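# Place the specimen cup upright in the gray tray

## Task

Set the specimen cup inside the gray tray, standing upright (opening facing up).

## Robot and tools

Robot: two arms, left_arm and right_arm, each ending in an identical five-finger right hand (the two hands are not mirrored). In the scene frame the origin sits at table height midway between the arms' nominal bases, +z is up, +x points out over the table, and left_arm is on the +y side. Camera image sides do not match these names. Actual bases: left_arm at (-0.053, +0.495, +0.243) m, right_arm at (-0.088, -0.421, +0.243) m, each rotated only slightly about z. Everything an arm reports (hand positions, quaternions, velocities, Hand target) and every offset it receives uses that arm's own base frame. Fixed cameras and the table use the scene frame.

Hand point: a spot 0.05 m in front of the palm and 0.15 m out from the wrist flange. Its +z runs along straight fingers, +y points out of the palm, and +x runs across the palm away from the thumb. Straight fingertips reach 0.06 to 0.07 m past it. A bracket on the little-finger side of the wrist sticks out and can strike things. With fingers level, the wrist may hang below the hand point and reach the table first.

The 28-number row, shared by all motion tools, covers both arms in one list, every value in [-1, 1]. Numbers 1-6 are left_arm dx, dy, dz, rx, ry, rz. Numbers 7-14 are the left hand: little, ring, middle, index, thumb_bend, thumb_turn, force_limit, speed. Numbers 15-28 repeat this for right_arm and its hand. The pose numbers are offsets, not poses: they count from that arm's Hand target at the start of the action or move, along its base axes, and 1.0 equals 0.6 m or 180 degrees. rx, ry, rz form a single rotation vector about the Hand target position. All six at 0 means hold the current Hand target. Each row in one action counts from the same starting target, so sending an offset again moves further. Orientation requests are clipped to 32 degrees from the measured orientation at each step.

Hand numbers: for fingers and thumb_bend, +1 is straight/open and -1 is curled. thumb_turn +1 puts the thumb beside the palm and -1 puts it opposite the fingers; use -1 to grip an object 0.035 to 0.065 m thick. force_limit runs from about 0 N at -1 to 10 N at +1 (15 N for the two thumb motors). speed climbs from near zero at -1 to full at +0.48 and stays full up to +1. For a soft grip, close at speed -0.94 or lower. No value means unchanged, so to keep a hand as it is, resend the last eight numbers you actually sent for it. Before sending anything, use its hand_measured six, then hand_force_limit and hand_speed. To squeeze harder, raise force_limit and also send a target further closed than hand_measured.

Tools:
- execute_actions(actions, cameras): actions is a list of actions. Each action is a list of up to 15 rows, one per 1/30 s step, and a short action repeats its final row. Images return only for an empty actions list or when cameras are named ("all" gives every camera).
- move(target, speed, blend, stop_force, zero, blocking, cameras): moves hand points in straight lines. target is one 28-number row or a list of up to 15 rows, all offsets from the same starting Hand targets. speed is in m/s (0.002 to 3.2, default 0.25; rotation up to twice that in rad/s). blend is in metres and rounds corners in a list. stop_force is in N (4 to 120, one value for both arms) and ends an arm's path when it meets that much push against its motion. zero (default true) re-zeroes before the move. blocking=false returns early but cannot be combined with stop_force. With stop_force, give every list row the same hand numbers. Moves longer than 10 s stop short of the target.
- wait(seconds 0 to 10), stop(), zoom_image(camera, region [x0,y0,x1,y1] in pixels, up to 504 per side), show_instructions(), zero_wrist_force(arm), finished_scene(scene=1).
Cameras: cam_high, cam_low, cam_left_wrist, cam_right_wrist, each 672x504.

Reading results: Hand target is the last commanded pose, and the next offsets count from it. The hand point often settles a little short of it. To close that gap, send the remaining distance as an offset. hand_measured, hand_stopped_by (moving, target, force, stalled, fault) and hand_load_n follow the six-motor order. A lost grip shows mainly as hand_load_n falling toward 0. Wrist force and torque are given in the end effector's axes. The move: line gives the outcome: done means within 3 mm and 2 degrees of the target. off_target, held, moving or fault are the other outcomes, and limits such as paced or held may also be listed. Being done does not prove contact or its absence.

Cautions: do not let the cup drop or leave the table, as that ends the scene. Do not let go of it while it is moving. Avoid fast impacts and do not command targets past firm contact. A net force near 150 N or a joint torque at its limit freezes that arm for 10 s. Keep the two arms, and the two hands, from touching. Do not route paths close to an arm's own base. Long stretched-out holds heat the motors and can brake the arm. The cup must stay upright in the tray after release, and only then should you call finished_scene.

Each tool is called after ">>>" as name([rows], argument=value, ...), one row to a line, values as JSON.

Reference images:

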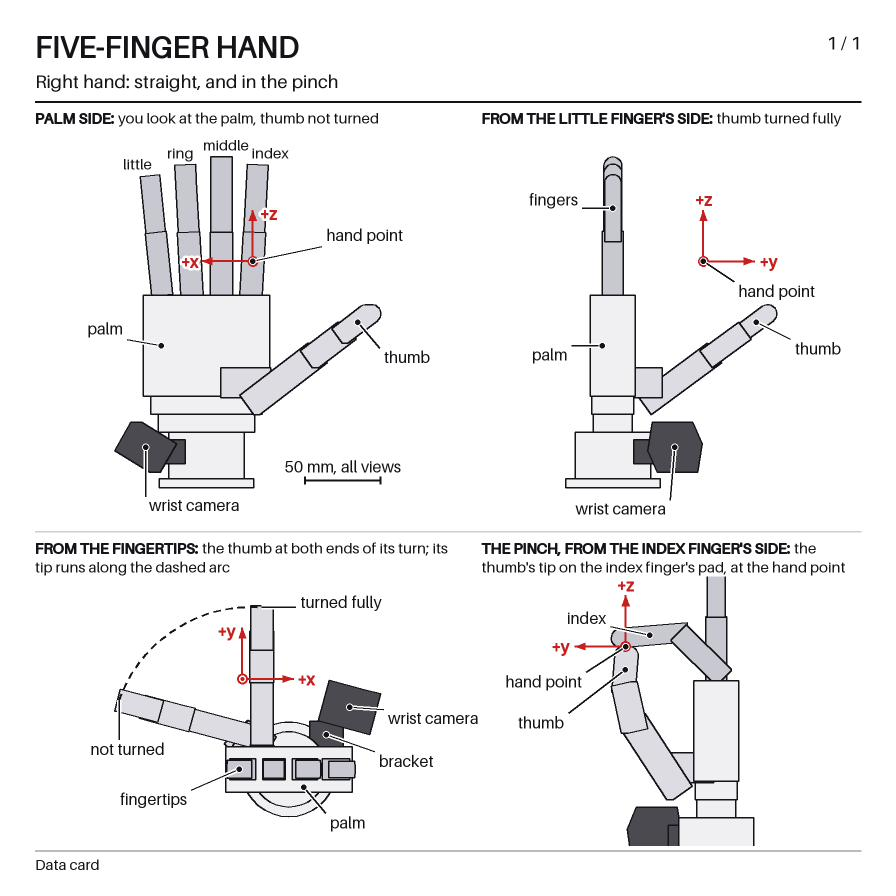

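## Session

>>> execute_actions(actions=[])

Scene clock: 0.00 s.
left_arm: end_effector_position=(+0.9642, -0.3240, +0.0318) hand_measured=(+1.000, +1.000, +1.000, +1.000, +1.000, +1.000) hand_load_n=(-0.5, +0.0, +0.0, +0.0, +0.0, +0.0) hand_stopped_by=(target, target, target, target, target, target) hand_force_limit=0.00 hand_speed=-0.80 end_effector_quat_wxyz=(+0.040, +0.978, -0.032, +0.201) | right_arm: end_effector_position=(+0.4843, +0.6489, -0.0988) hand_measured=(+1.000, +1.000, +1.000, +1.000, +1.000, +1.000) hand_load_n=(+0.0, +0.0, +0.0, +0.0, +0.0, +0.0) hand_stopped_by=(target, target, target, target, target, target) hand_force_limit=0.00 hand_speed=-0.80 end_effector_quat_wxyz=(-0.382, +0.161, +0.711, -0.568)
Joint positions: left_arm=[-0.453 -0.644 1.034 0.778 1.482 1.201] | right_arm=[0.73 -0.057 0.717 2.42 1.596 -0.37]
Joint velocities: within noise
Joint torques (N m): no reading
Wrist force (N): no reading
Wrist torque (N m): no reading
Wrist force, peak (N): no reading
Hand target: left_arm +0.9642, -0.3240, +0.0318; +0.040, +0.978, -0.032, +0.201 | right_arm +0.4843, +0.6489, -0.0988; -0.382, +0.161, +0.711, -0.568

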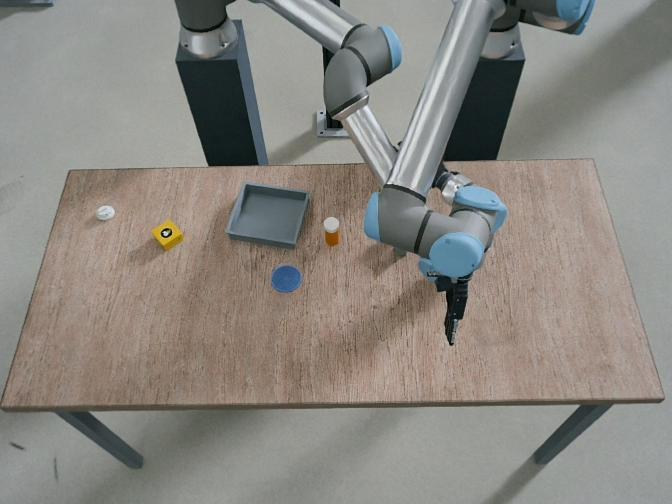

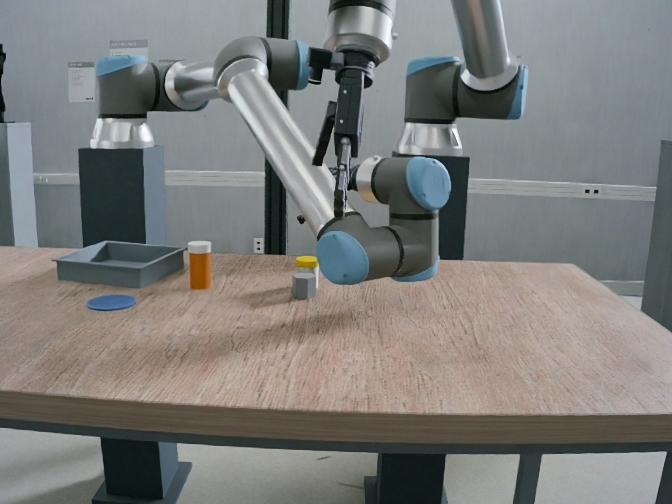

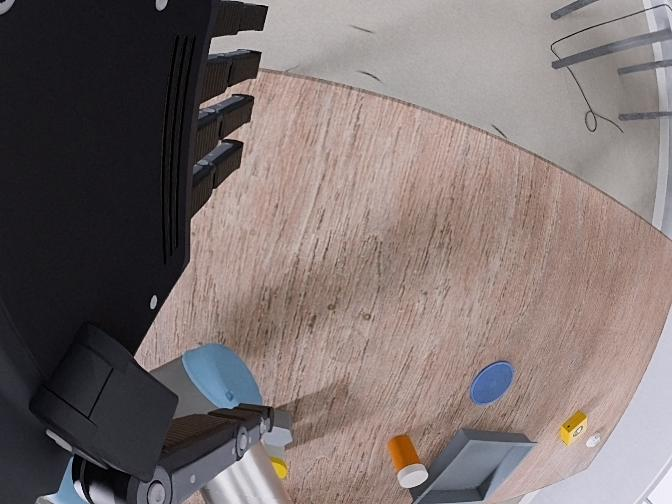

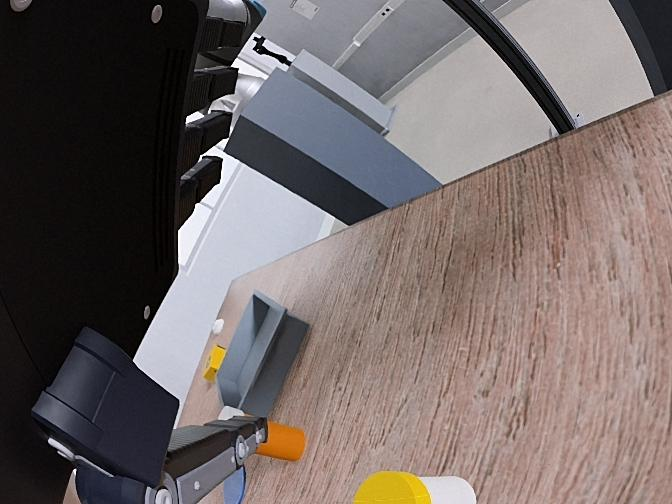

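>>> zoom_image(camera="cam_low", region=[160, 200, 400, 340])

>>> zoom_image(camera="cam_high", region=[220, 160, 520, 360])

>>> zoom_image(camera="cam_right_wrist", region=[200, 300, 560, 504])

Scaled by 2.100 from the camera's 672x504 image, which has a finer 960x720 frame.

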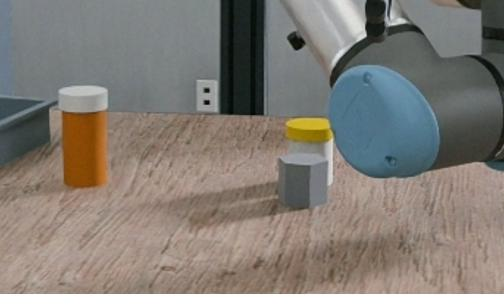

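Scaled by 1.680 from the camera's 672x504 image, which has a finer 960x720 frame.

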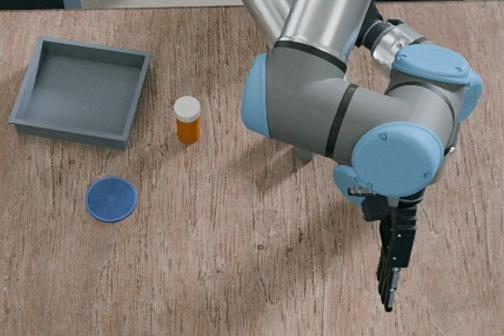

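Scaled by 1.400 from the camera's 672x504 image, which has a finer 960x720 frame.

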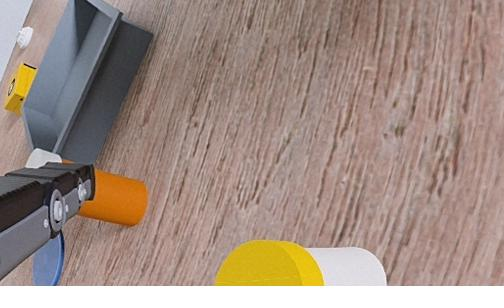

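>>> move([
  [0,0,0.25,0,0,0,1,1,1,1,1,1,0,-0.8,0,0,0,0,0,0,1,1,1,1,1,1,0,-0.8],
  [-0.45,0.8,0.28,0,0,0,1,1,1,1,1,1,0,-0.8,0,0,0,0,0,0,1,1,1,1,1,1,0,-0.8],
], blend=[0.05,0], speed=[0.4,0.5], cameras=["all"])

Scene clock: 130.47 s.
left_arm: end_effector_position=(+0.6942, +0.1558, +0.1997) hand_measured=(+1.000, +1.000, +1.000, +1.000, +1.000, +1.000) hand_load_n=(+0.0, +0.0, +0.0, +0.0, +0.0, +0.0) hand_stopped_by=(target, target, target, target, target, target) hand_force_limit=0.00 hand_speed=-0.80 end_effector_quat_wxyz=(+0.040, +0.978, -0.032, +0.201) | right_arm: end_effector_position=(+0.4843, +0.6489, -0.0988) hand_measured=(+1.000, +1.000, +1.000, +1.000, +1.000, +1.000) hand_load_n=(+0.0, +0.0, +0.0, +0.0, +0.0, +0.0) hand_stopped_by=(target, target, target, target, target, target) hand_force_limit=0.00 hand_speed=-0.80 end_effector_quat_wxyz=(-0.382, +0.161, +0.711, -0.568)
Joint positions: left_arm=[0.102 -1.17 1.616 0.733 1.702 1.712] | right_arm=[0.73 -0.057 0.717 2.42 1.596 -0.37]
Joint torques (N m): left_arm=[9.45 -86.32 -41.86 5.61 2.2 2.69] | right_arm=[0.13 -111.58 -31.86 2.56 0.57 -0.21]
Wrist force (N): left_arm=[0.5 0.1 -0.8] | right_arm=[0.2 0.1 -0.2]
Wrist torque (N m): left_arm=[0.16 -0.18 -0.08] | right_arm=[0.03 -0.02 0.02]
Wrist force, peak (N): left_arm=[1.8 1.7 -1.3] | right_arm=[0.3 0.4 -0.6]
Hand target: left_arm +0.6942, +0.1560, +0.1998; +0.040, +0.978, -0.032, +0.201 | right_arm +0.4843, +0.6489, -0.0988; -0.382, +0.161, +0.711, -0.568
Off the commanded pose: left_arm 0.000 m, 0 deg | right_arm 0.000 m, 0 deg.
move: done
camera_calibration:
cam_left_wrist: T_world_to_cam=[[0.189784, -0.975963, 0.107137, 0.00703736], [-0.965484, -0.165684, 0.200973, 0.650761], [-0.178391, -0.141581, -0.973721, 0.451423], [0, 0, 0, 1]] pos_world=[0.707494, 0.178602, 0.30802]

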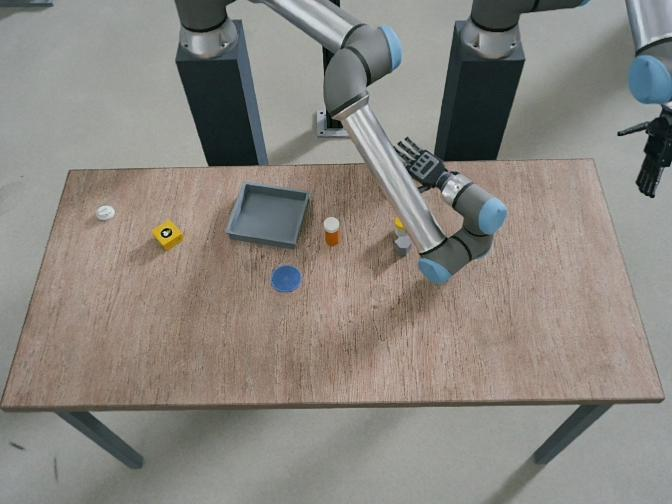

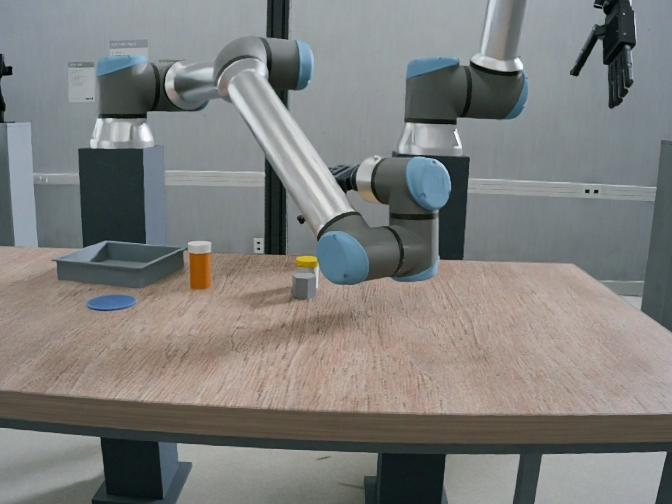

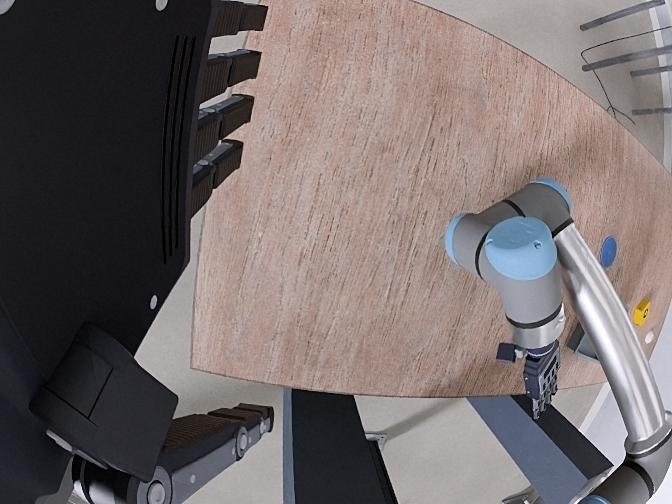

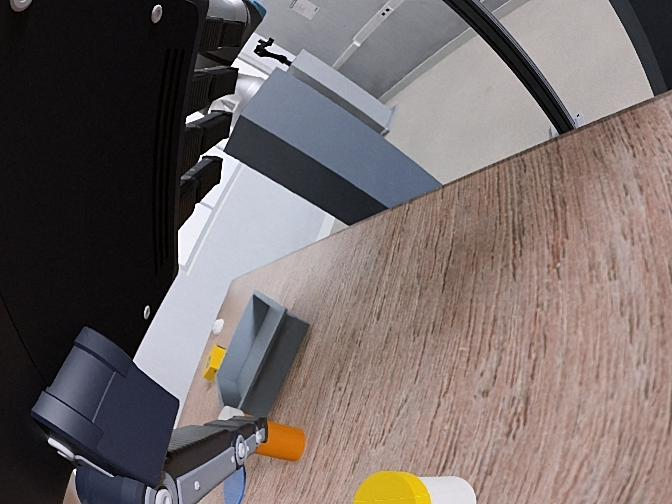

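>>> move([
  [0,0,0,0,0,0,1,1,1,1,1,1,0,-0.8,0,0,0.3,0,0,0,1,1,1,1,1,1,0,-0.8],
  [0,0,0,0,0,0,1,1,1,1,1,1,0,-0.8,-0.057,-0.333,0.415,0.328,-0.3315,-0.18,1,1,1,1,1,1,0,-0.8],
], blend=[0.04,0], speed=[0.4,0.6], cameras=["all"])

Scene clock: 161.27 s.
left_arm: end_effector_position=(+0.6942, +0.1560, +0.1998) hand_measured=(+1.000, +1.000, +1.000, +1.000, +1.000, +1.000) hand_load_n=(+0.0, +0.0, +0.0, +0.0, +0.0, +0.0) hand_stopped_by=(target, target, target, target, target, target) hand_force_limit=0.00 hand_speed=-0.80 end_effector_quat_wxyz=(+0.040, +0.978, -0.032, +0.201) | right_arm: end_effector_position=(+0.4501, +0.4491, +0.1502) hand_measured=(+1.000, +1.000, +1.000, +1.000, +1.000, +1.000) hand_load_n=(+0.0, +0.0, +0.0, +0.0, +0.0, +0.0) hand_stopped_by=(target, target, target, target, target, target) hand_force_limit=0.00 hand_speed=-0.80 end_effector_quat_wxyz=(-0.157, +0.384, +0.904, +0.100)
Joint positions: left_arm=[0.102 -1.17 1.615 0.733 1.702 1.712] | right_arm=[0.352 -1.22 1.904 0.982 1.208 -0.433]
Joint torques (N m): left_arm=[5.46 -76.99 -43.81 5.61 2.07 2.83] | right_arm=[-5.6 -73.88 -21.47 1.24 -2.77 -1.95]
Wrist force (N): left_arm=[0.5 0.0 -0.6] | right_arm=[0.4 1.1 -0.7]
Wrist torque (N m): left_arm=[0.12 -0.19 -0.09] | right_arm=[0.08 -0.09 0.24]
Wrist force, peak (N): left_arm=[0.7 -0.5 -0.7] | right_arm=[-0.9 1.8 0.1]
Hand target: left_arm +0.6942, +0.1560, +0.1998; +0.040, +0.978, -0.032, +0.201 | right_arm +0.4501, +0.4491, +0.1502; -0.157, +0.384, +0.904, +0.101
Off the commanded pose: left_arm 0.000 m, 0 deg | right_arm 0.000 m, 0 deg.
move: done
camera_calibration:
cam_left_wrist: T_world_to_cam=[[0.189765, -0.975964, 0.107161, 0.00722801], [-0.965505, -0.165676, 0.200876, 0.650818], [-0.178294, -0.141583, -0.973738, 0.451485], [0, 0, 0, 1]] pos_world=[0.707494, 0.178802, 0.30812]
cam_right_wrist: T_world_to_cam=[[0.536835, 0.820169, 0.197814, -0.644988], [0.802549, -0.568745, 0.180122, -0.13496], [0.260236, 0.0620595, -0.963549, 0.115348], [0, 0, 0, 1]] pos_world=[0.424546, 0.445083, 0.263039]

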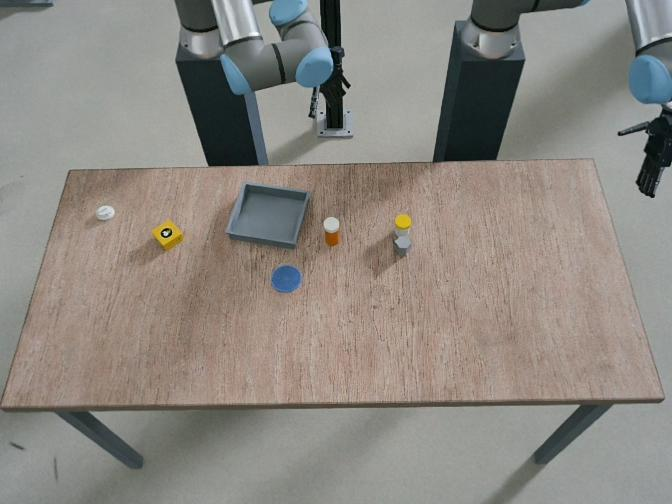

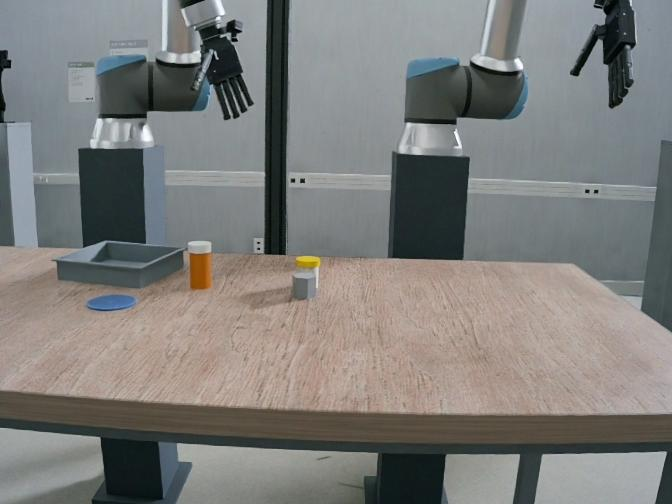

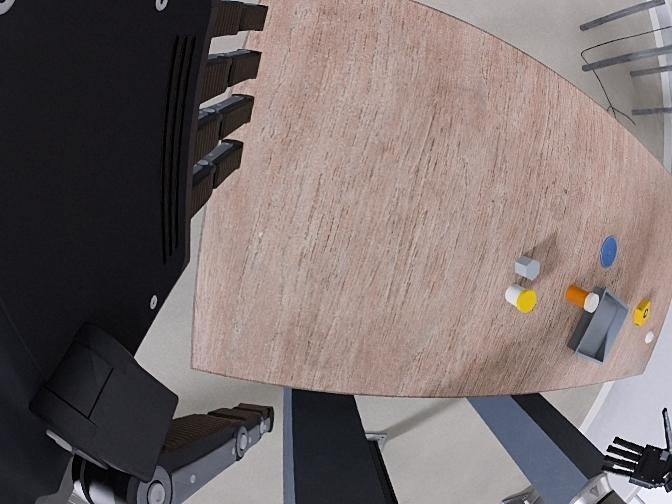

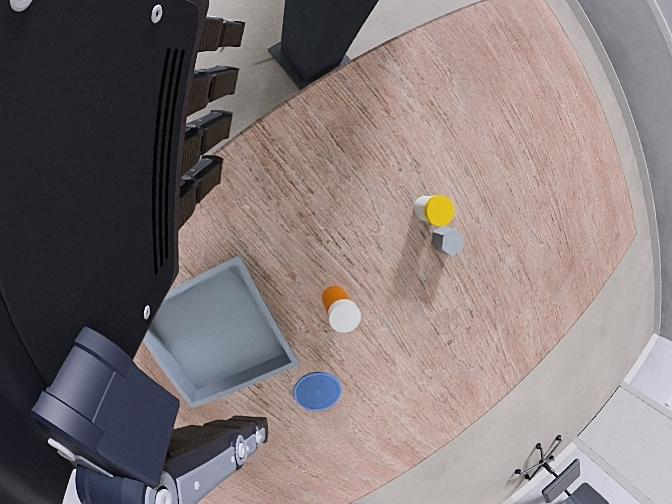

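>>> zoom_image(camera="cam_high", region=[350, 190, 450, 280])

>>> zoom_image(camera="cam_right_wrist", region=[380, 160, 500, 280])

>>> zoom_image(camera="cam_low", region=[250, 240, 370, 320])

>>> zoom_image(camera="cam_left_wrist", region=[490, 220, 660, 380])

Scaled by 5.040 from the camera's 672x504 image, which has a finer 960x720 frame.

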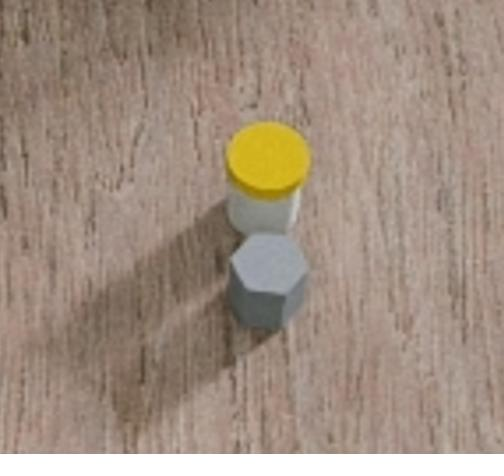

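Scaled by 4.200 from the camera's 672x504 image, which has a finer 960x720 frame.

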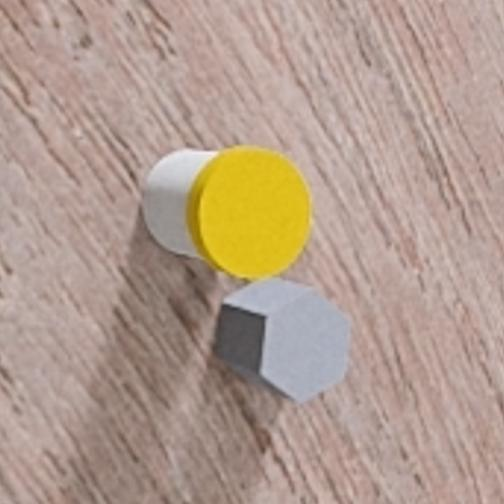

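Scaled by 4.200 from the camera's 672x504 image, which has a finer 960x720 frame.

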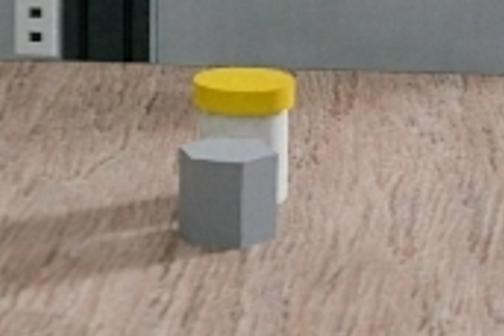

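Scaled by 2.965 from the camera's 672x504 image, which has a finer 960x720 frame.

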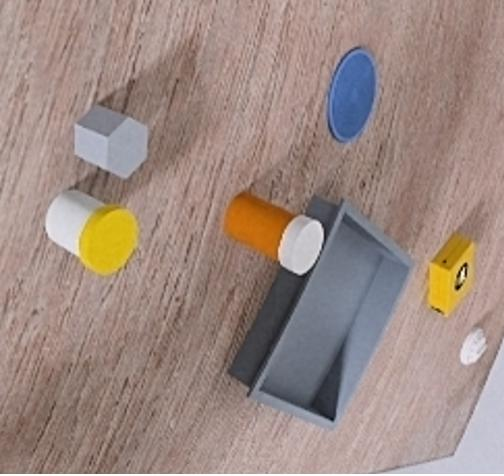

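>>> move([
  [0,0,0,0,0,0,1,1,1,1,1,1,0,-0.8,0.2232,0.3115,-0.25,0.0591,0.4131,-0.6412,-1,-1,1,1,1,-1,0,0.2],
  [0,0,0,0,0,0,1,1,1,1,1,1,0,-0.8,0.2232,0.3115,-0.427,0.0591,0.4131,-0.6412,-1,-1,1,1,1,-1,0,0.2],
], blend=[0.03,0], speed=[0.6,0.25], cameras=["all"])

Scene clock: 239.67 s.
left_arm: end_effector_position=(+0.6942, +0.1560, +0.1998) hand_measured=(+1.000, +1.000, +1.000, +1.000, +1.000, +1.000) hand_load_n=(+0.0, +0.0, +0.0, +0.0, +0.0, +0.0) hand_stopped_by=(target, target, target, target, target, target) hand_force_limit=0.00 hand_speed=-0.80 end_effector_quat_wxyz=(+0.040, +0.978, -0.032, +0.201) | right_arm: end_effector_position=(+0.5840, +0.6360, -0.1058) hand_measured=(-1.000, -1.000, +1.000, +1.000, +1.000, -1.000) hand_load_n=(+0.0, +0.0, +0.0, +0.0, +0.0, +0.0) hand_stopped_by=(target, target, target, target, target, target) hand_force_limit=0.00 hand_speed=0.20 end_effector_quat_wxyz=(-0.461, +0.885, -0.060, +0.030)
Joint positions: left_arm=[0.102 -1.17 1.615 0.733 1.702 1.712] | right_arm=[0.413 -0.758 1.62 0.069 0.796 2.389]
Joint torques (N m): left_arm=[7.4 -62.21 -43.7 5.84 2.1 2.9] | right_arm=[10.19 -64.56 -32.11 -0.7 2.36 1.63]
Wrist force (N): left_arm=[0.7 -0.4 -0.2] | right_arm=[0.3 0.3 -0.7]
Wrist torque (N m): left_arm=[0.05 -0.23 -0.08] | right_arm=[0.12 -0.11 -0.20]
Wrist force, peak (N): left_arm=[0.7 -0.5 -0.7] | right_arm=[0.4 -1.1 -1.2]
Hand target: left_arm +0.6942, +0.1560, +0.1998; +0.040, +0.978, -0.032, +0.201 | right_arm +0.5841, +0.6360, -0.1060; -0.461, +0.885, -0.060, +0.030
Off the commanded pose: left_arm 0.000 m, 0 deg | right_arm 0.000 m, 0 deg.
move: done
camera_calibration:
cam_left_wrist: T_world_to_cam=[[0.189765, -0.975964, 0.107161, 0.00722801], [-0.965505, -0.165676, 0.200876, 0.650818], [-0.178294, -0.141583, -0.973738, 0.451485], [0, 0, 0, 1]] pos_world=[0.707494, 0.178802, 0.30812]
cam_right_wrist: T_world_to_cam=[[0.180164, -0.620763, -0.763016, 0.203603], [-0.902161, -0.413401, 0.123309, 0.800777], [-0.391978, 0.666148, -0.634508, -0.146234], [0, 0, 0, 1]] pos_world=[0.628427, 0.554845, -0.0361777]

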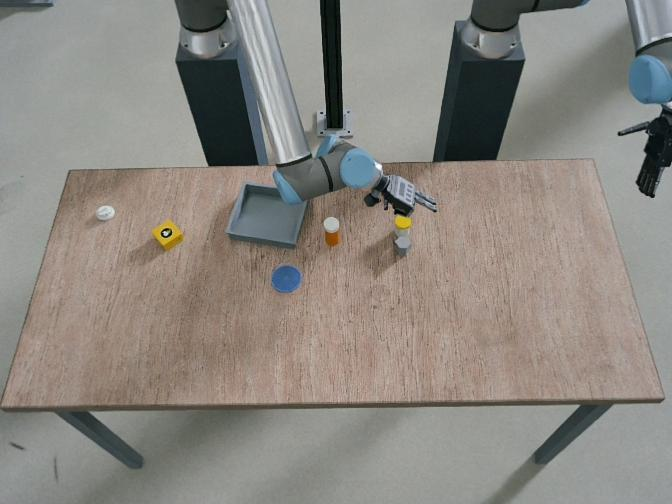

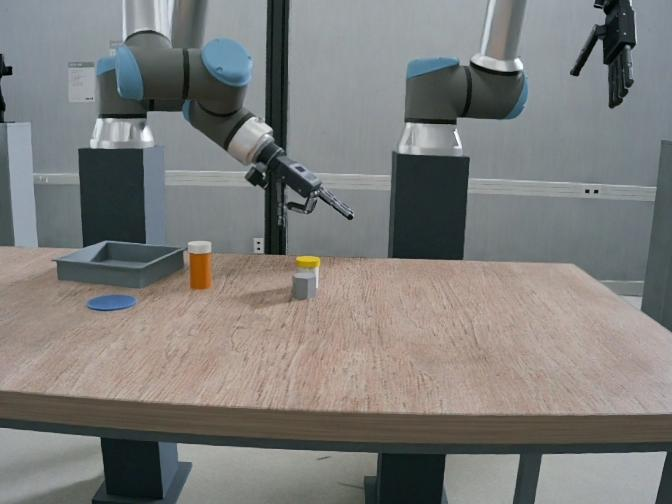

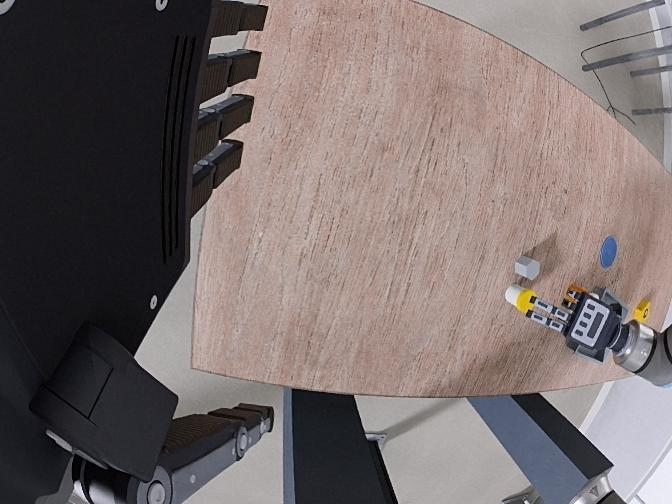

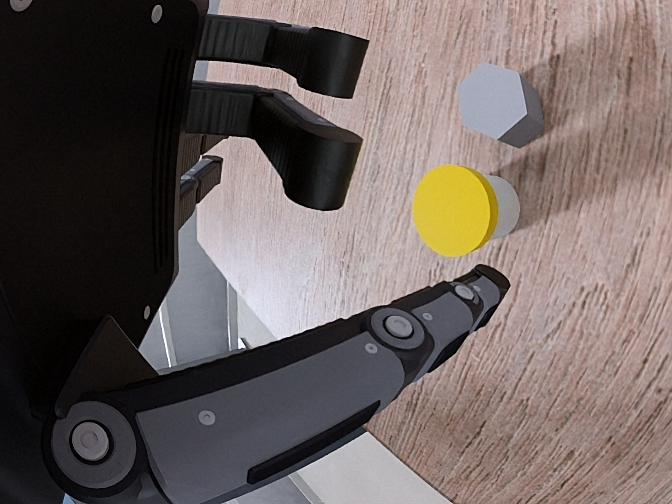

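>>> zoom_image(camera="cam_low", region=[240, 140, 380, 310])

>>> zoom_image(camera="cam_high", region=[350, 150, 450, 270])

Scaled by 2.965 from the camera's 672x504 image, which has a finer 960x720 frame.

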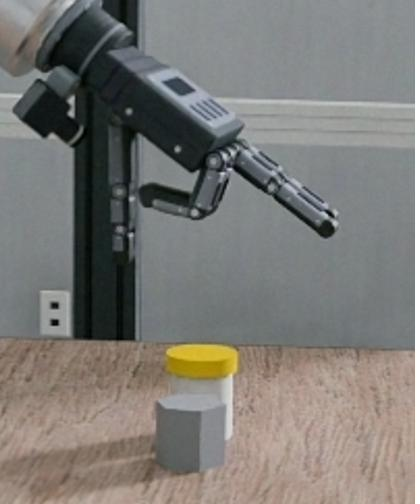

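Scaled by 4.200 from the camera's 672x504 image, which has a finer 960x720 frame.

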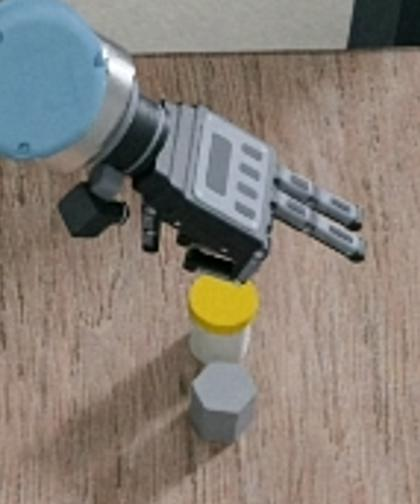

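>>> move([
  [0,0,0,0,0,0,1,1,1,1,1,1,0,-0.8,0.005,-0.0117,-0.02,0,0,0,1,1,1,1,1,-1,0,0.2],
  [0,0,0,0,0,0,1,1,1,1,1,1,0,-0.8,0.005,-0.0117,-0.1667,0,0,0,1,1,1,1,1,-1,0,0.2],
], blend=[0.01,0], speed=[0.05,0.1], stop_force=12, cameras=["all"])

Scene clock: 283.40 s.
left_arm: end_effector_position=(+0.6942, +0.1560, +0.1998) hand_measured=(+1.000, +1.000, +1.000, +1.000, +1.000, +1.000) hand_load_n=(+0.0, +0.0, +0.0, +0.0, +0.0, +0.0) hand_stopped_by=(target, target, target, target, target, target) hand_force_limit=0.00 hand_speed=-0.80 end_effector_quat_wxyz=(+0.040, +0.978, -0.032, +0.201) | right_arm: end_effector_position=(+0.5871, +0.6290, -0.2060) hand_measured=(+1.000, +1.000, +1.000, +1.000, +1.000, -1.000) hand_load_n=(+0.0, +0.0, +0.0, -0.5, +0.0, +0.0) hand_stopped_by=(target, target, target, target, target, target) hand_force_limit=0.00 hand_speed=0.20 end_effector_quat_wxyz=(-0.461, +0.885, -0.060, +0.030)
Joint positions: left_arm=[0.102 -1.17 1.615 0.733 1.702 1.712] | right_arm=[0.403 -0.628 1.605 -0.037 0.79 2.377]
Joint torques (N m): left_arm=[5.09 -55.71 -43.87 5.52 1.82 3.08] | right_arm=[9.83 -66.75 -27.84 -0.55 1.47 1.73]
Wrist force (N): left_arm=[0.6 -0.2 -0.3] | right_arm=[0.1 0.1 -0.7]
Wrist torque (N m): left_arm=[0.08 -0.22 -0.08] | right_arm=[0.07 -0.07 0.07]
Wrist force, peak (N): left_arm=[0.6 -0.3 -1.0] | right_arm=[0.1 -0.2 -1.1]
Hand target: left_arm +0.6942, +0.1560, +0.1998; +0.040, +0.978, -0.032, +0.201 | right_arm +0.5871, +0.6290, -0.2060; -0.461, +0.885, -0.060, +0.030
Off the commanded pose: left_arm 0.000 m, 0 deg | right_arm 0.000 m, 0 deg.
move: done; blend cut to 0.0071 m at target 1
camera_calibration:
cam_left_wrist: T_world_to_cam=[[0.189765, -0.975964, 0.107161, 0.00722801], [-0.965505, -0.165676, 0.200876, 0.650818], [-0.178294, -0.141583, -0.973738, 0.451485], [0, 0, 0, 1]] pos_world=[0.707494, 0.178802, 0.30812]
cam_right_wrist: T_world_to_cam=[[0.180084, -0.620749, -0.763047, 0.122302], [-0.902188, -0.413335, 0.123331, 0.812929], [-0.391952, 0.666202, -0.634467, -0.204014], [0, 0, 0, 1]] pos_world=[0.631427, 0.547845, -0.136378]

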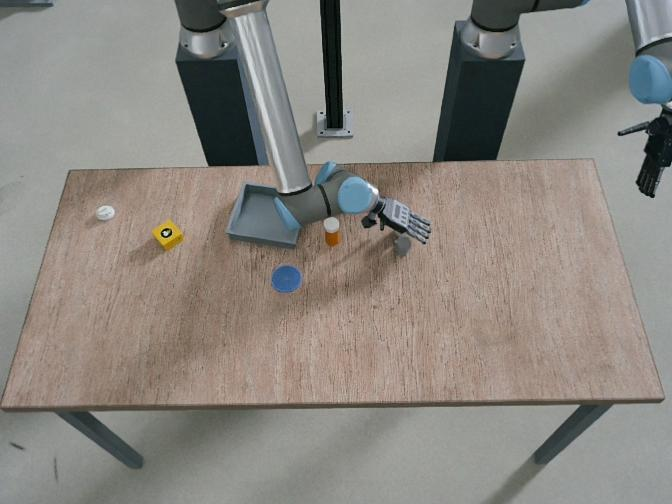

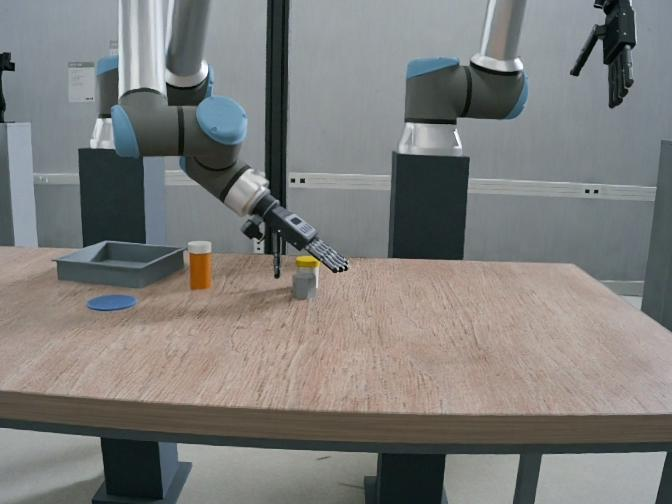

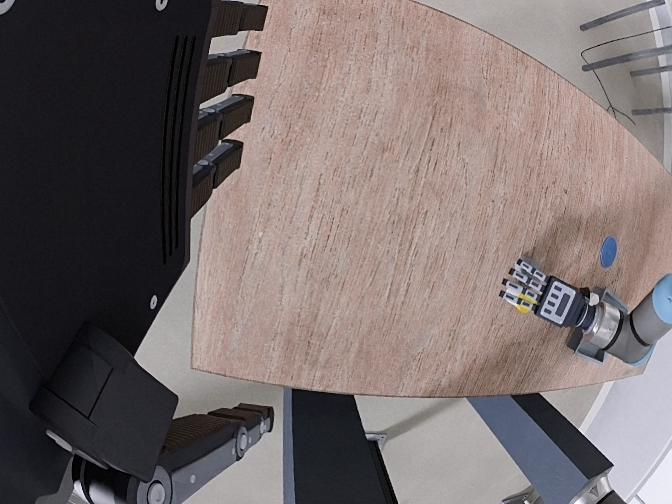

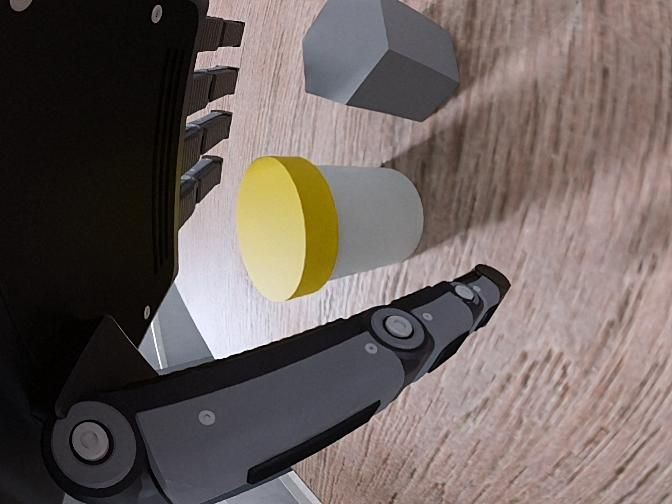

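>>> execute_actions([
  [[0,0,0,0,0,0,1,1,1,1,1,1,0,-0.8,0,0,0,0,0,0,1,1,0.35,0.35,0.6,-1,0,-0.2]],
  [[0,0,0,0,0,0,1,1,1,1,1,1,0,-0.8,0,0,0,0,0,0,1,1,-0.3,-0.3,0.0,-1,-0.1,-0.93]],
  [[0,0,0,0,0,0,1,1,1,1,1,1,0,-0.8,0,0,0,0,0,0,1,1,-0.3,-0.3,0.0,-1,-0.1,-0.93]],
], cameras=["cam_low","cam_right_wrist"])

Scene clock: 303.27 s.
left_arm: end_effector_position=(+0.6942, +0.1560, +0.1998) hand_measured=(+1.000, +1.000, +1.000, +1.000, +1.000, +1.000) hand_load_n=(+0.0, +0.0, +0.0, +0.0, +0.0, +0.0) hand_stopped_by=(target, target, target, target, target, target) hand_force_limit=0.00 hand_speed=-0.80 end_effector_quat_wxyz=(+0.040, +0.978, -0.032, +0.201) | right_arm: end_effector_position=(+0.5871, +0.6290, -0.2060) hand_measured=(+1.000, +1.000, +0.108, +0.136, +0.476, -1.000) hand_load_n=(+0.0, -0.5, +4.5, +4.0, +8.0, +1.0) hand_stopped_by=(target, target, force, force, force, target) hand_force_limit=-0.10 hand_speed=-0.93 end_effector_quat_wxyz=(-0.461, +0.885, -0.060, +0.030)
Joint positions: left_arm=[0.102 -1.17 1.615 0.733 1.702 1.712] | right_arm=[0.403 -0.628 1.605 -0.037 0.79 2.377]
Joint torques (N m): left_arm=[8.22 -55.86 -43.76 5.41 1.92 3.08] | right_arm=[7.21 -66.52 -17.74 0.51 1.74 1.69]
Wrist force (N): left_arm=[0.3 0.1 -0.8] | right_arm=[0.1 0.2 -0.3]
Wrist torque (N m): left_arm=[0.16 -0.16 -0.08] | right_arm=[0.04 -0.10 0.06]
Wrist force, peak (N): left_arm=[0.9 -0.1 -0.7] | right_arm=[0.1 0.1 -0.9]
Hand target: left_arm +0.6942, +0.1560, +0.1998; +0.040, +0.978, -0.032, +0.201 | right_arm +0.5871, +0.6290, -0.2060; -0.461, +0.885, -0.060, +0.030
Off the commanded pose: left_arm 0.000 m, 0 deg | right_arm 0.000 m, 0 deg.
Step readings (end_effector_position of left_arm | right_arm):
0: (+0.6942, +0.1560, +0.1998) | (+0.5871, +0.6290, -0.2060)
1: (+0.6942, +0.1560, +0.1998) | (+0.5871, +0.6290, -0.2060)
2: (+0.6942, +0.1560, +0.1998) | (+0.5871, +0.6290, -0.2060)
4: (+0.6942, +0.1560, +0.1998) | (+0.5871, +0.6290, -0.2060)
8: (+0.6942, +0.1560, +0.1998) | (+0.5871, +0.6290, -0.2060)
15: (+0.6942, +0.1560, +0.1998) | (+0.5871, +0.6290, -0.2060)
16: (+0.6942, +0.1560, +0.1998) | (+0.5871, +0.6290, -0.2060)
17: (+0.6942, +0.1560, +0.1998) | (+0.5871, +0.6290, -0.2060)
19: (+0.6942, +0.1560, +0.1998) | (+0.5871, +0.6290, -0.2060)
23: (+0.6942, +0.1560, +0.1998) | (+0.5871, +0.6290, -0.2060)
30: (+0.6942, +0.1560, +0.1998) | (+0.5871, +0.6290, -0.2060)
31: (+0.6942, +0.1560, +0.1998) | (+0.5871, +0.6290, -0.2060)
32: (+0.6942, +0.1560, +0.1998) | (+0.5871, +0.6290, -0.2060)
34: (+0.6942, +0.1560, +0.1998) | (+0.5871, +0.6290, -0.2060)
38: (+0.6942, +0.1560, +0.1998) | (+0.5871, +0.6290, -0.2060)
45: (+0.6942, +0.1560, +0.1998) | (+0.5871, +0.6290, -0.2060)
camera_calibration:
cam_right_wrist: T_world_to_cam=[[0.180153, -0.620716, -0.763057, 0.122239], [-0.902175, -0.413382, 0.123272, 0.812938], [-0.391951, 0.666203, -0.634467, -0.204015], [0, 0, 0, 1]] pos_world=[0.631427, 0.547845, -0.136378]
Images, in order (width x height): cam_low 672x504, cam_right_wrist 672x504.

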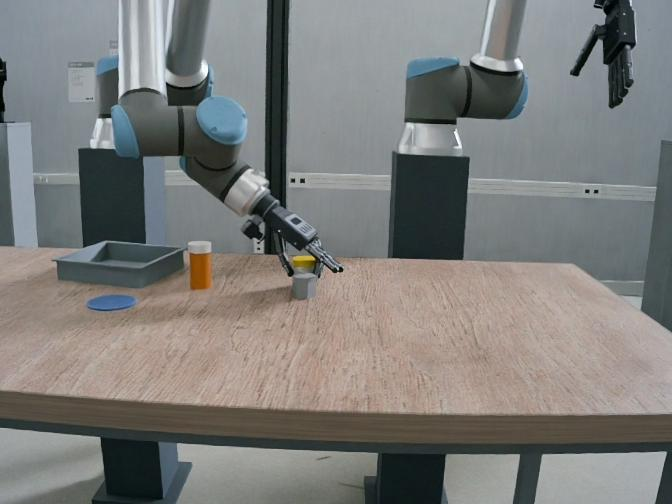

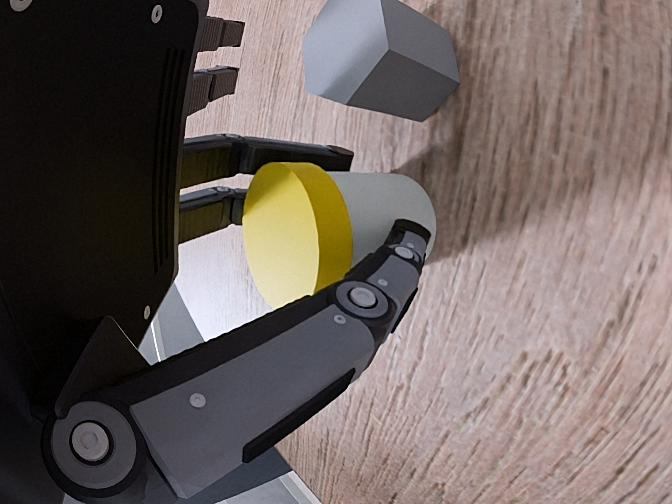

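>>> move([
  [0,0,0,0,0,0,1,1,1,1,1,1,0,-0.8,0,0,0.05,0,0,0,1,1,-0.3,-0.3,0.0,-1,-0.1,-0.93],
  [0,0,0,0,0,0,1,1,1,1,1,1,0,-0.8,0,0,0.23,0,0,0,1,1,-0.3,-0.3,0.0,-1,-0.1,-0.93],
], blend=[0.015,0], speed=[0.06,0.2], cameras=["all"])

Scene clock: 331.37 s.
left_arm: end_effector_position=(+0.6942, +0.1560, +0.1998) hand_measured=(+1.000, +1.000, +1.000, +1.000, +1.000, +1.000) hand_load_n=(+0.0, +0.0, +0.0, +0.0, +0.0, +0.0) hand_stopped_by=(target, target, target, target, target, target) hand_force_limit=0.00 hand_speed=-0.80 end_effector_quat_wxyz=(+0.040, +0.978, -0.032, +0.201) | right_arm: end_effector_position=(+0.5870, +0.6290, -0.0682) hand_measured=(+1.000, +1.000, +0.108, +0.136, +0.476, -1.000) hand_load_n=(+0.0, -0.5, +4.5, +4.0, +8.0, +1.0) hand_stopped_by=(target, target, force, force, force, target) hand_force_limit=-0.10 hand_speed=-0.93 end_effector_quat_wxyz=(-0.461, +0.885, -0.060, +0.030)
Joint positions: left_arm=[0.102 -1.17 1.615 0.733 1.702 1.712] | right_arm=[0.403 -0.804 1.623 0.121 0.79 2.377]
Joint torques (N m): left_arm=[7.93 -55.97 -43.73 5.48 1.85 2.99] | right_arm=[-8.42 -101.49 -33.95 6.15 -3.29 -1.75]
Wrist force (N): left_arm=[0.8 -0.4 -0.6] | right_arm=[0.3 0.3 -0.7]
Wrist torque (N m): left_arm=[0.06 -0.24 -0.08] | right_arm=[0.08 -0.09 0.08]
Wrist force, peak (N): left_arm=[1.0 -0.3 -0.6] | right_arm=[0.4 -0.4 -1.1]
Hand target: left_arm +0.6942, +0.1560, +0.1998; +0.040, +0.978, -0.032, +0.201 | right_arm +0.5871, +0.6290, -0.0680; -0.461, +0.885, -0.060, +0.030
Off the commanded pose: left_arm 0.000 m, 0 deg | right_arm 0.000 m, 0 deg.
move: done
camera_calibration:
cam_left_wrist: T_world_to_cam=[[0.189765, -0.975964, 0.107161, 0.00722801], [-0.965505, -0.165676, 0.200876, 0.650818], [-0.178294, -0.141583, -0.973738, 0.451485], [0, 0, 0, 1]] pos_world=[0.707494, 0.178802, 0.30812]
cam_right_wrist: T_world_to_cam=[[0.180084, -0.620749, -0.763047, 0.22745], [-0.902188, -0.413335, 0.123331, 0.795934], [-0.391952, 0.666202, -0.634467, -0.116584], [0, 0, 0, 1]] pos_world=[0.631427, 0.547845, 0.0014223]

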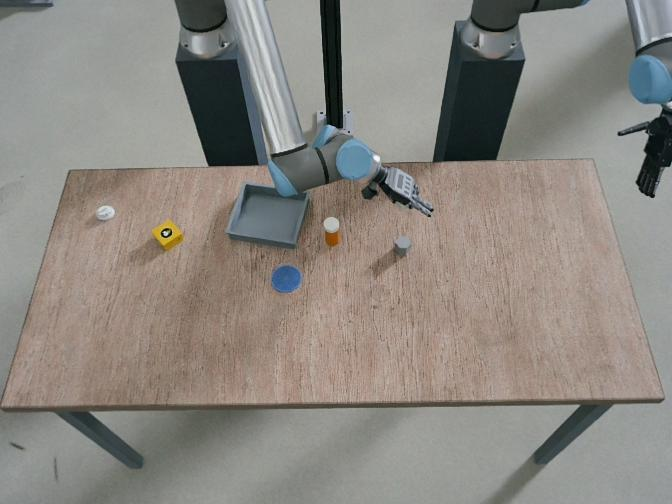

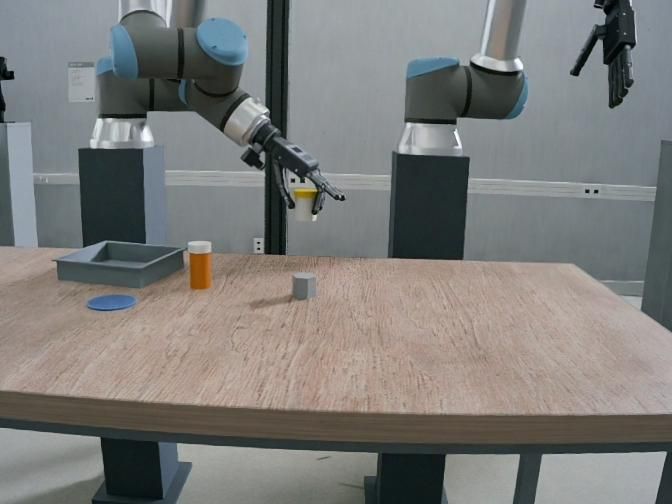

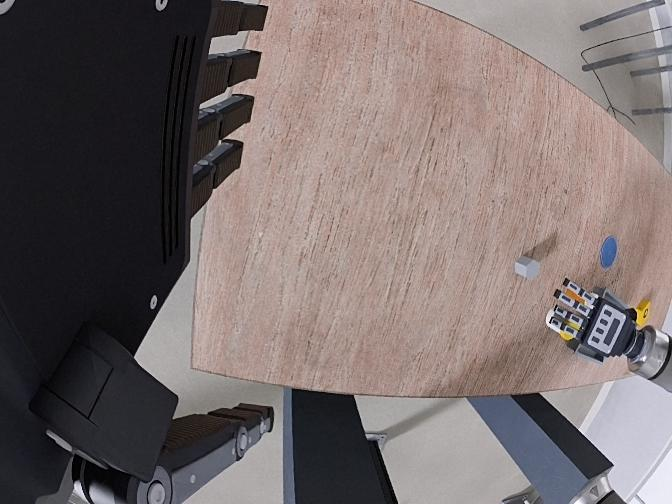

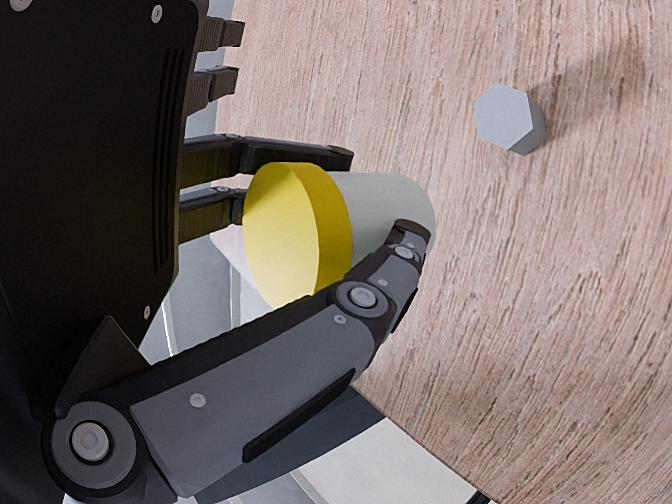

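>>> move([
  [0,0,0,0,0,0,1,1,1,1,1,1,0,-0.8,-0.0815,-0.7078,0,0,0,0,1,1,-0.3,-0.3,0.0,-1,-0.1,-0.93],
  [0,0,0,0,0,0,1,1,1,1,1,1,0,-0.8,-0.0815,-0.7078,-0.125,0,0,0,1,1,-0.3,-0.3,0.0,-1,-0.1,-0.93],
], blend=[0.04,0], speed=[0.3,0.15], cameras=["all"])

Scene clock: 343.80 s.
left_arm: end_effector_position=(+0.6942, +0.1560, +0.1998) hand_measured=(+1.000, +1.000, +1.000, +1.000, +1.000, +1.000) hand_load_n=(+0.0, +0.0, +0.0, +0.0, +0.0, +0.0) hand_stopped_by=(target, target, target, target, target, target) hand_force_limit=0.00 hand_speed=-0.80 end_effector_quat_wxyz=(+0.040, +0.978, -0.032, +0.201) | right_arm: end_effector_position=(+0.5381, +0.2043, -0.1428) hand_measured=(+1.000, +1.000, +0.108, +0.136, +0.476, -1.000) hand_load_n=(+0.0, +0.0, +4.5, +4.0, +8.0, +0.5) hand_stopped_by=(target, target, force, force, force, target) hand_force_limit=-0.10 hand_speed=-0.93 end_effector_quat_wxyz=(-0.461, +0.885, -0.060, +0.030)
Joint positions: left_arm=[0.102 -1.17 1.615 0.733 1.702 1.712] | right_arm=[-0.294 -0.709 1.982 0.521 0.628 1.299]
Joint torques (N m): left_arm=[6.23 -55.1 -44.49 5.46 2.28 2.98] | right_arm=[-8.99 -52.24 -15.98 1.45 -0.63 -2.11]
Wrist force (N): left_arm=[0.3 -0.3 -0.4] | right_arm=[-0.1 0.4 -0.5]
Wrist torque (N m): left_arm=[0.07 -0.17 -0.10] | right_arm=[0.06 -0.04 0.11]
Wrist force, peak (N): left_arm=[1.0 0.0 -0.7] | right_arm=[0.3 0.7 -1.9]
Hand target: left_arm +0.6942, +0.1560, +0.1998; +0.040, +0.978, -0.032, +0.201 | right_arm +0.5382, +0.2043, -0.1430; -0.461, +0.885, -0.060, +0.030
Off the commanded pose: left_arm 0.000 m, 0 deg | right_arm 0.000 m, 0 deg.
move: done; blend cut to 0.0375 m at target 1
camera_calibration:
cam_left_wrist: T_world_to_cam=[[0.189765, -0.975964, 0.107161, 0.00722801], [-0.965505, -0.165676, 0.200876, 0.650818], [-0.178294, -0.141583, -0.973738, 0.451485], [0, 0, 0, 1]] pos_world=[0.707494, 0.178802, 0.30812]
cam_right_wrist: T_world_to_cam=[[0.18014, -0.62084, -0.76296, -0.0843143], [-0.902177, -0.413355, 0.123348, 0.585471], [-0.391953, 0.666104, -0.634569, 0.0998594], [0, 0, 0, 1]] pos_world=[0.582527, 0.123145, -0.0731777]

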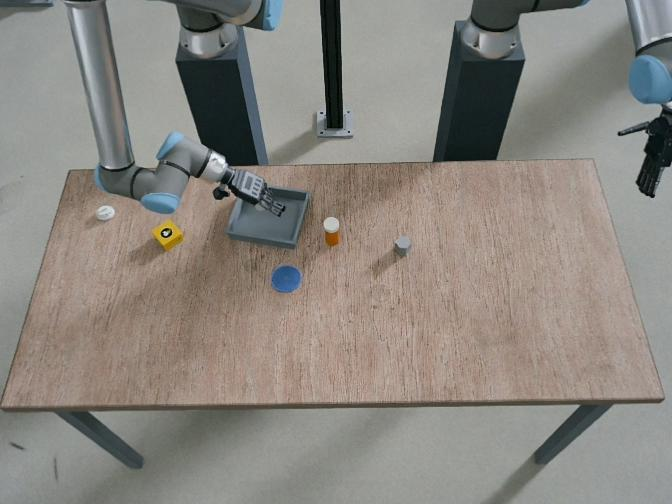

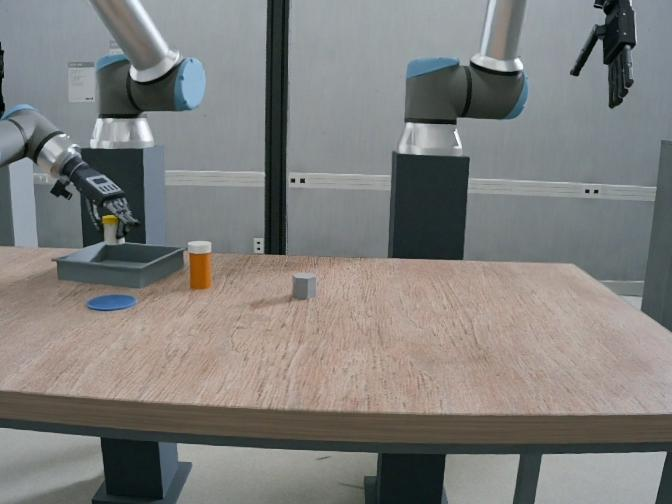

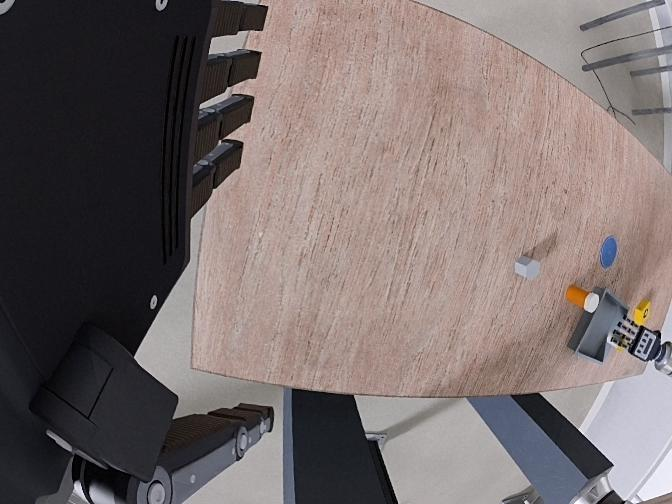

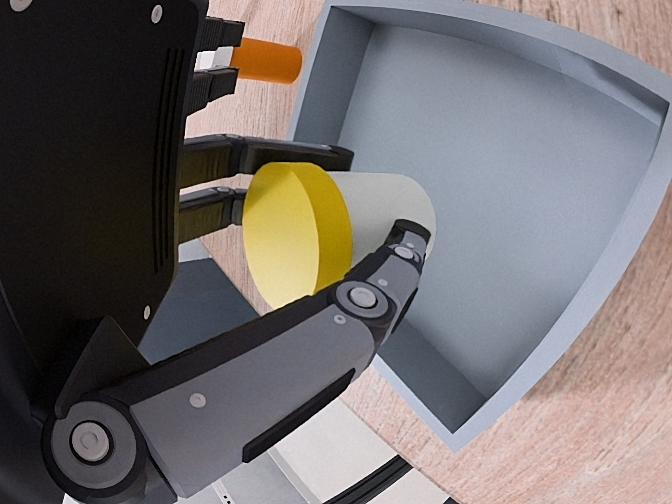

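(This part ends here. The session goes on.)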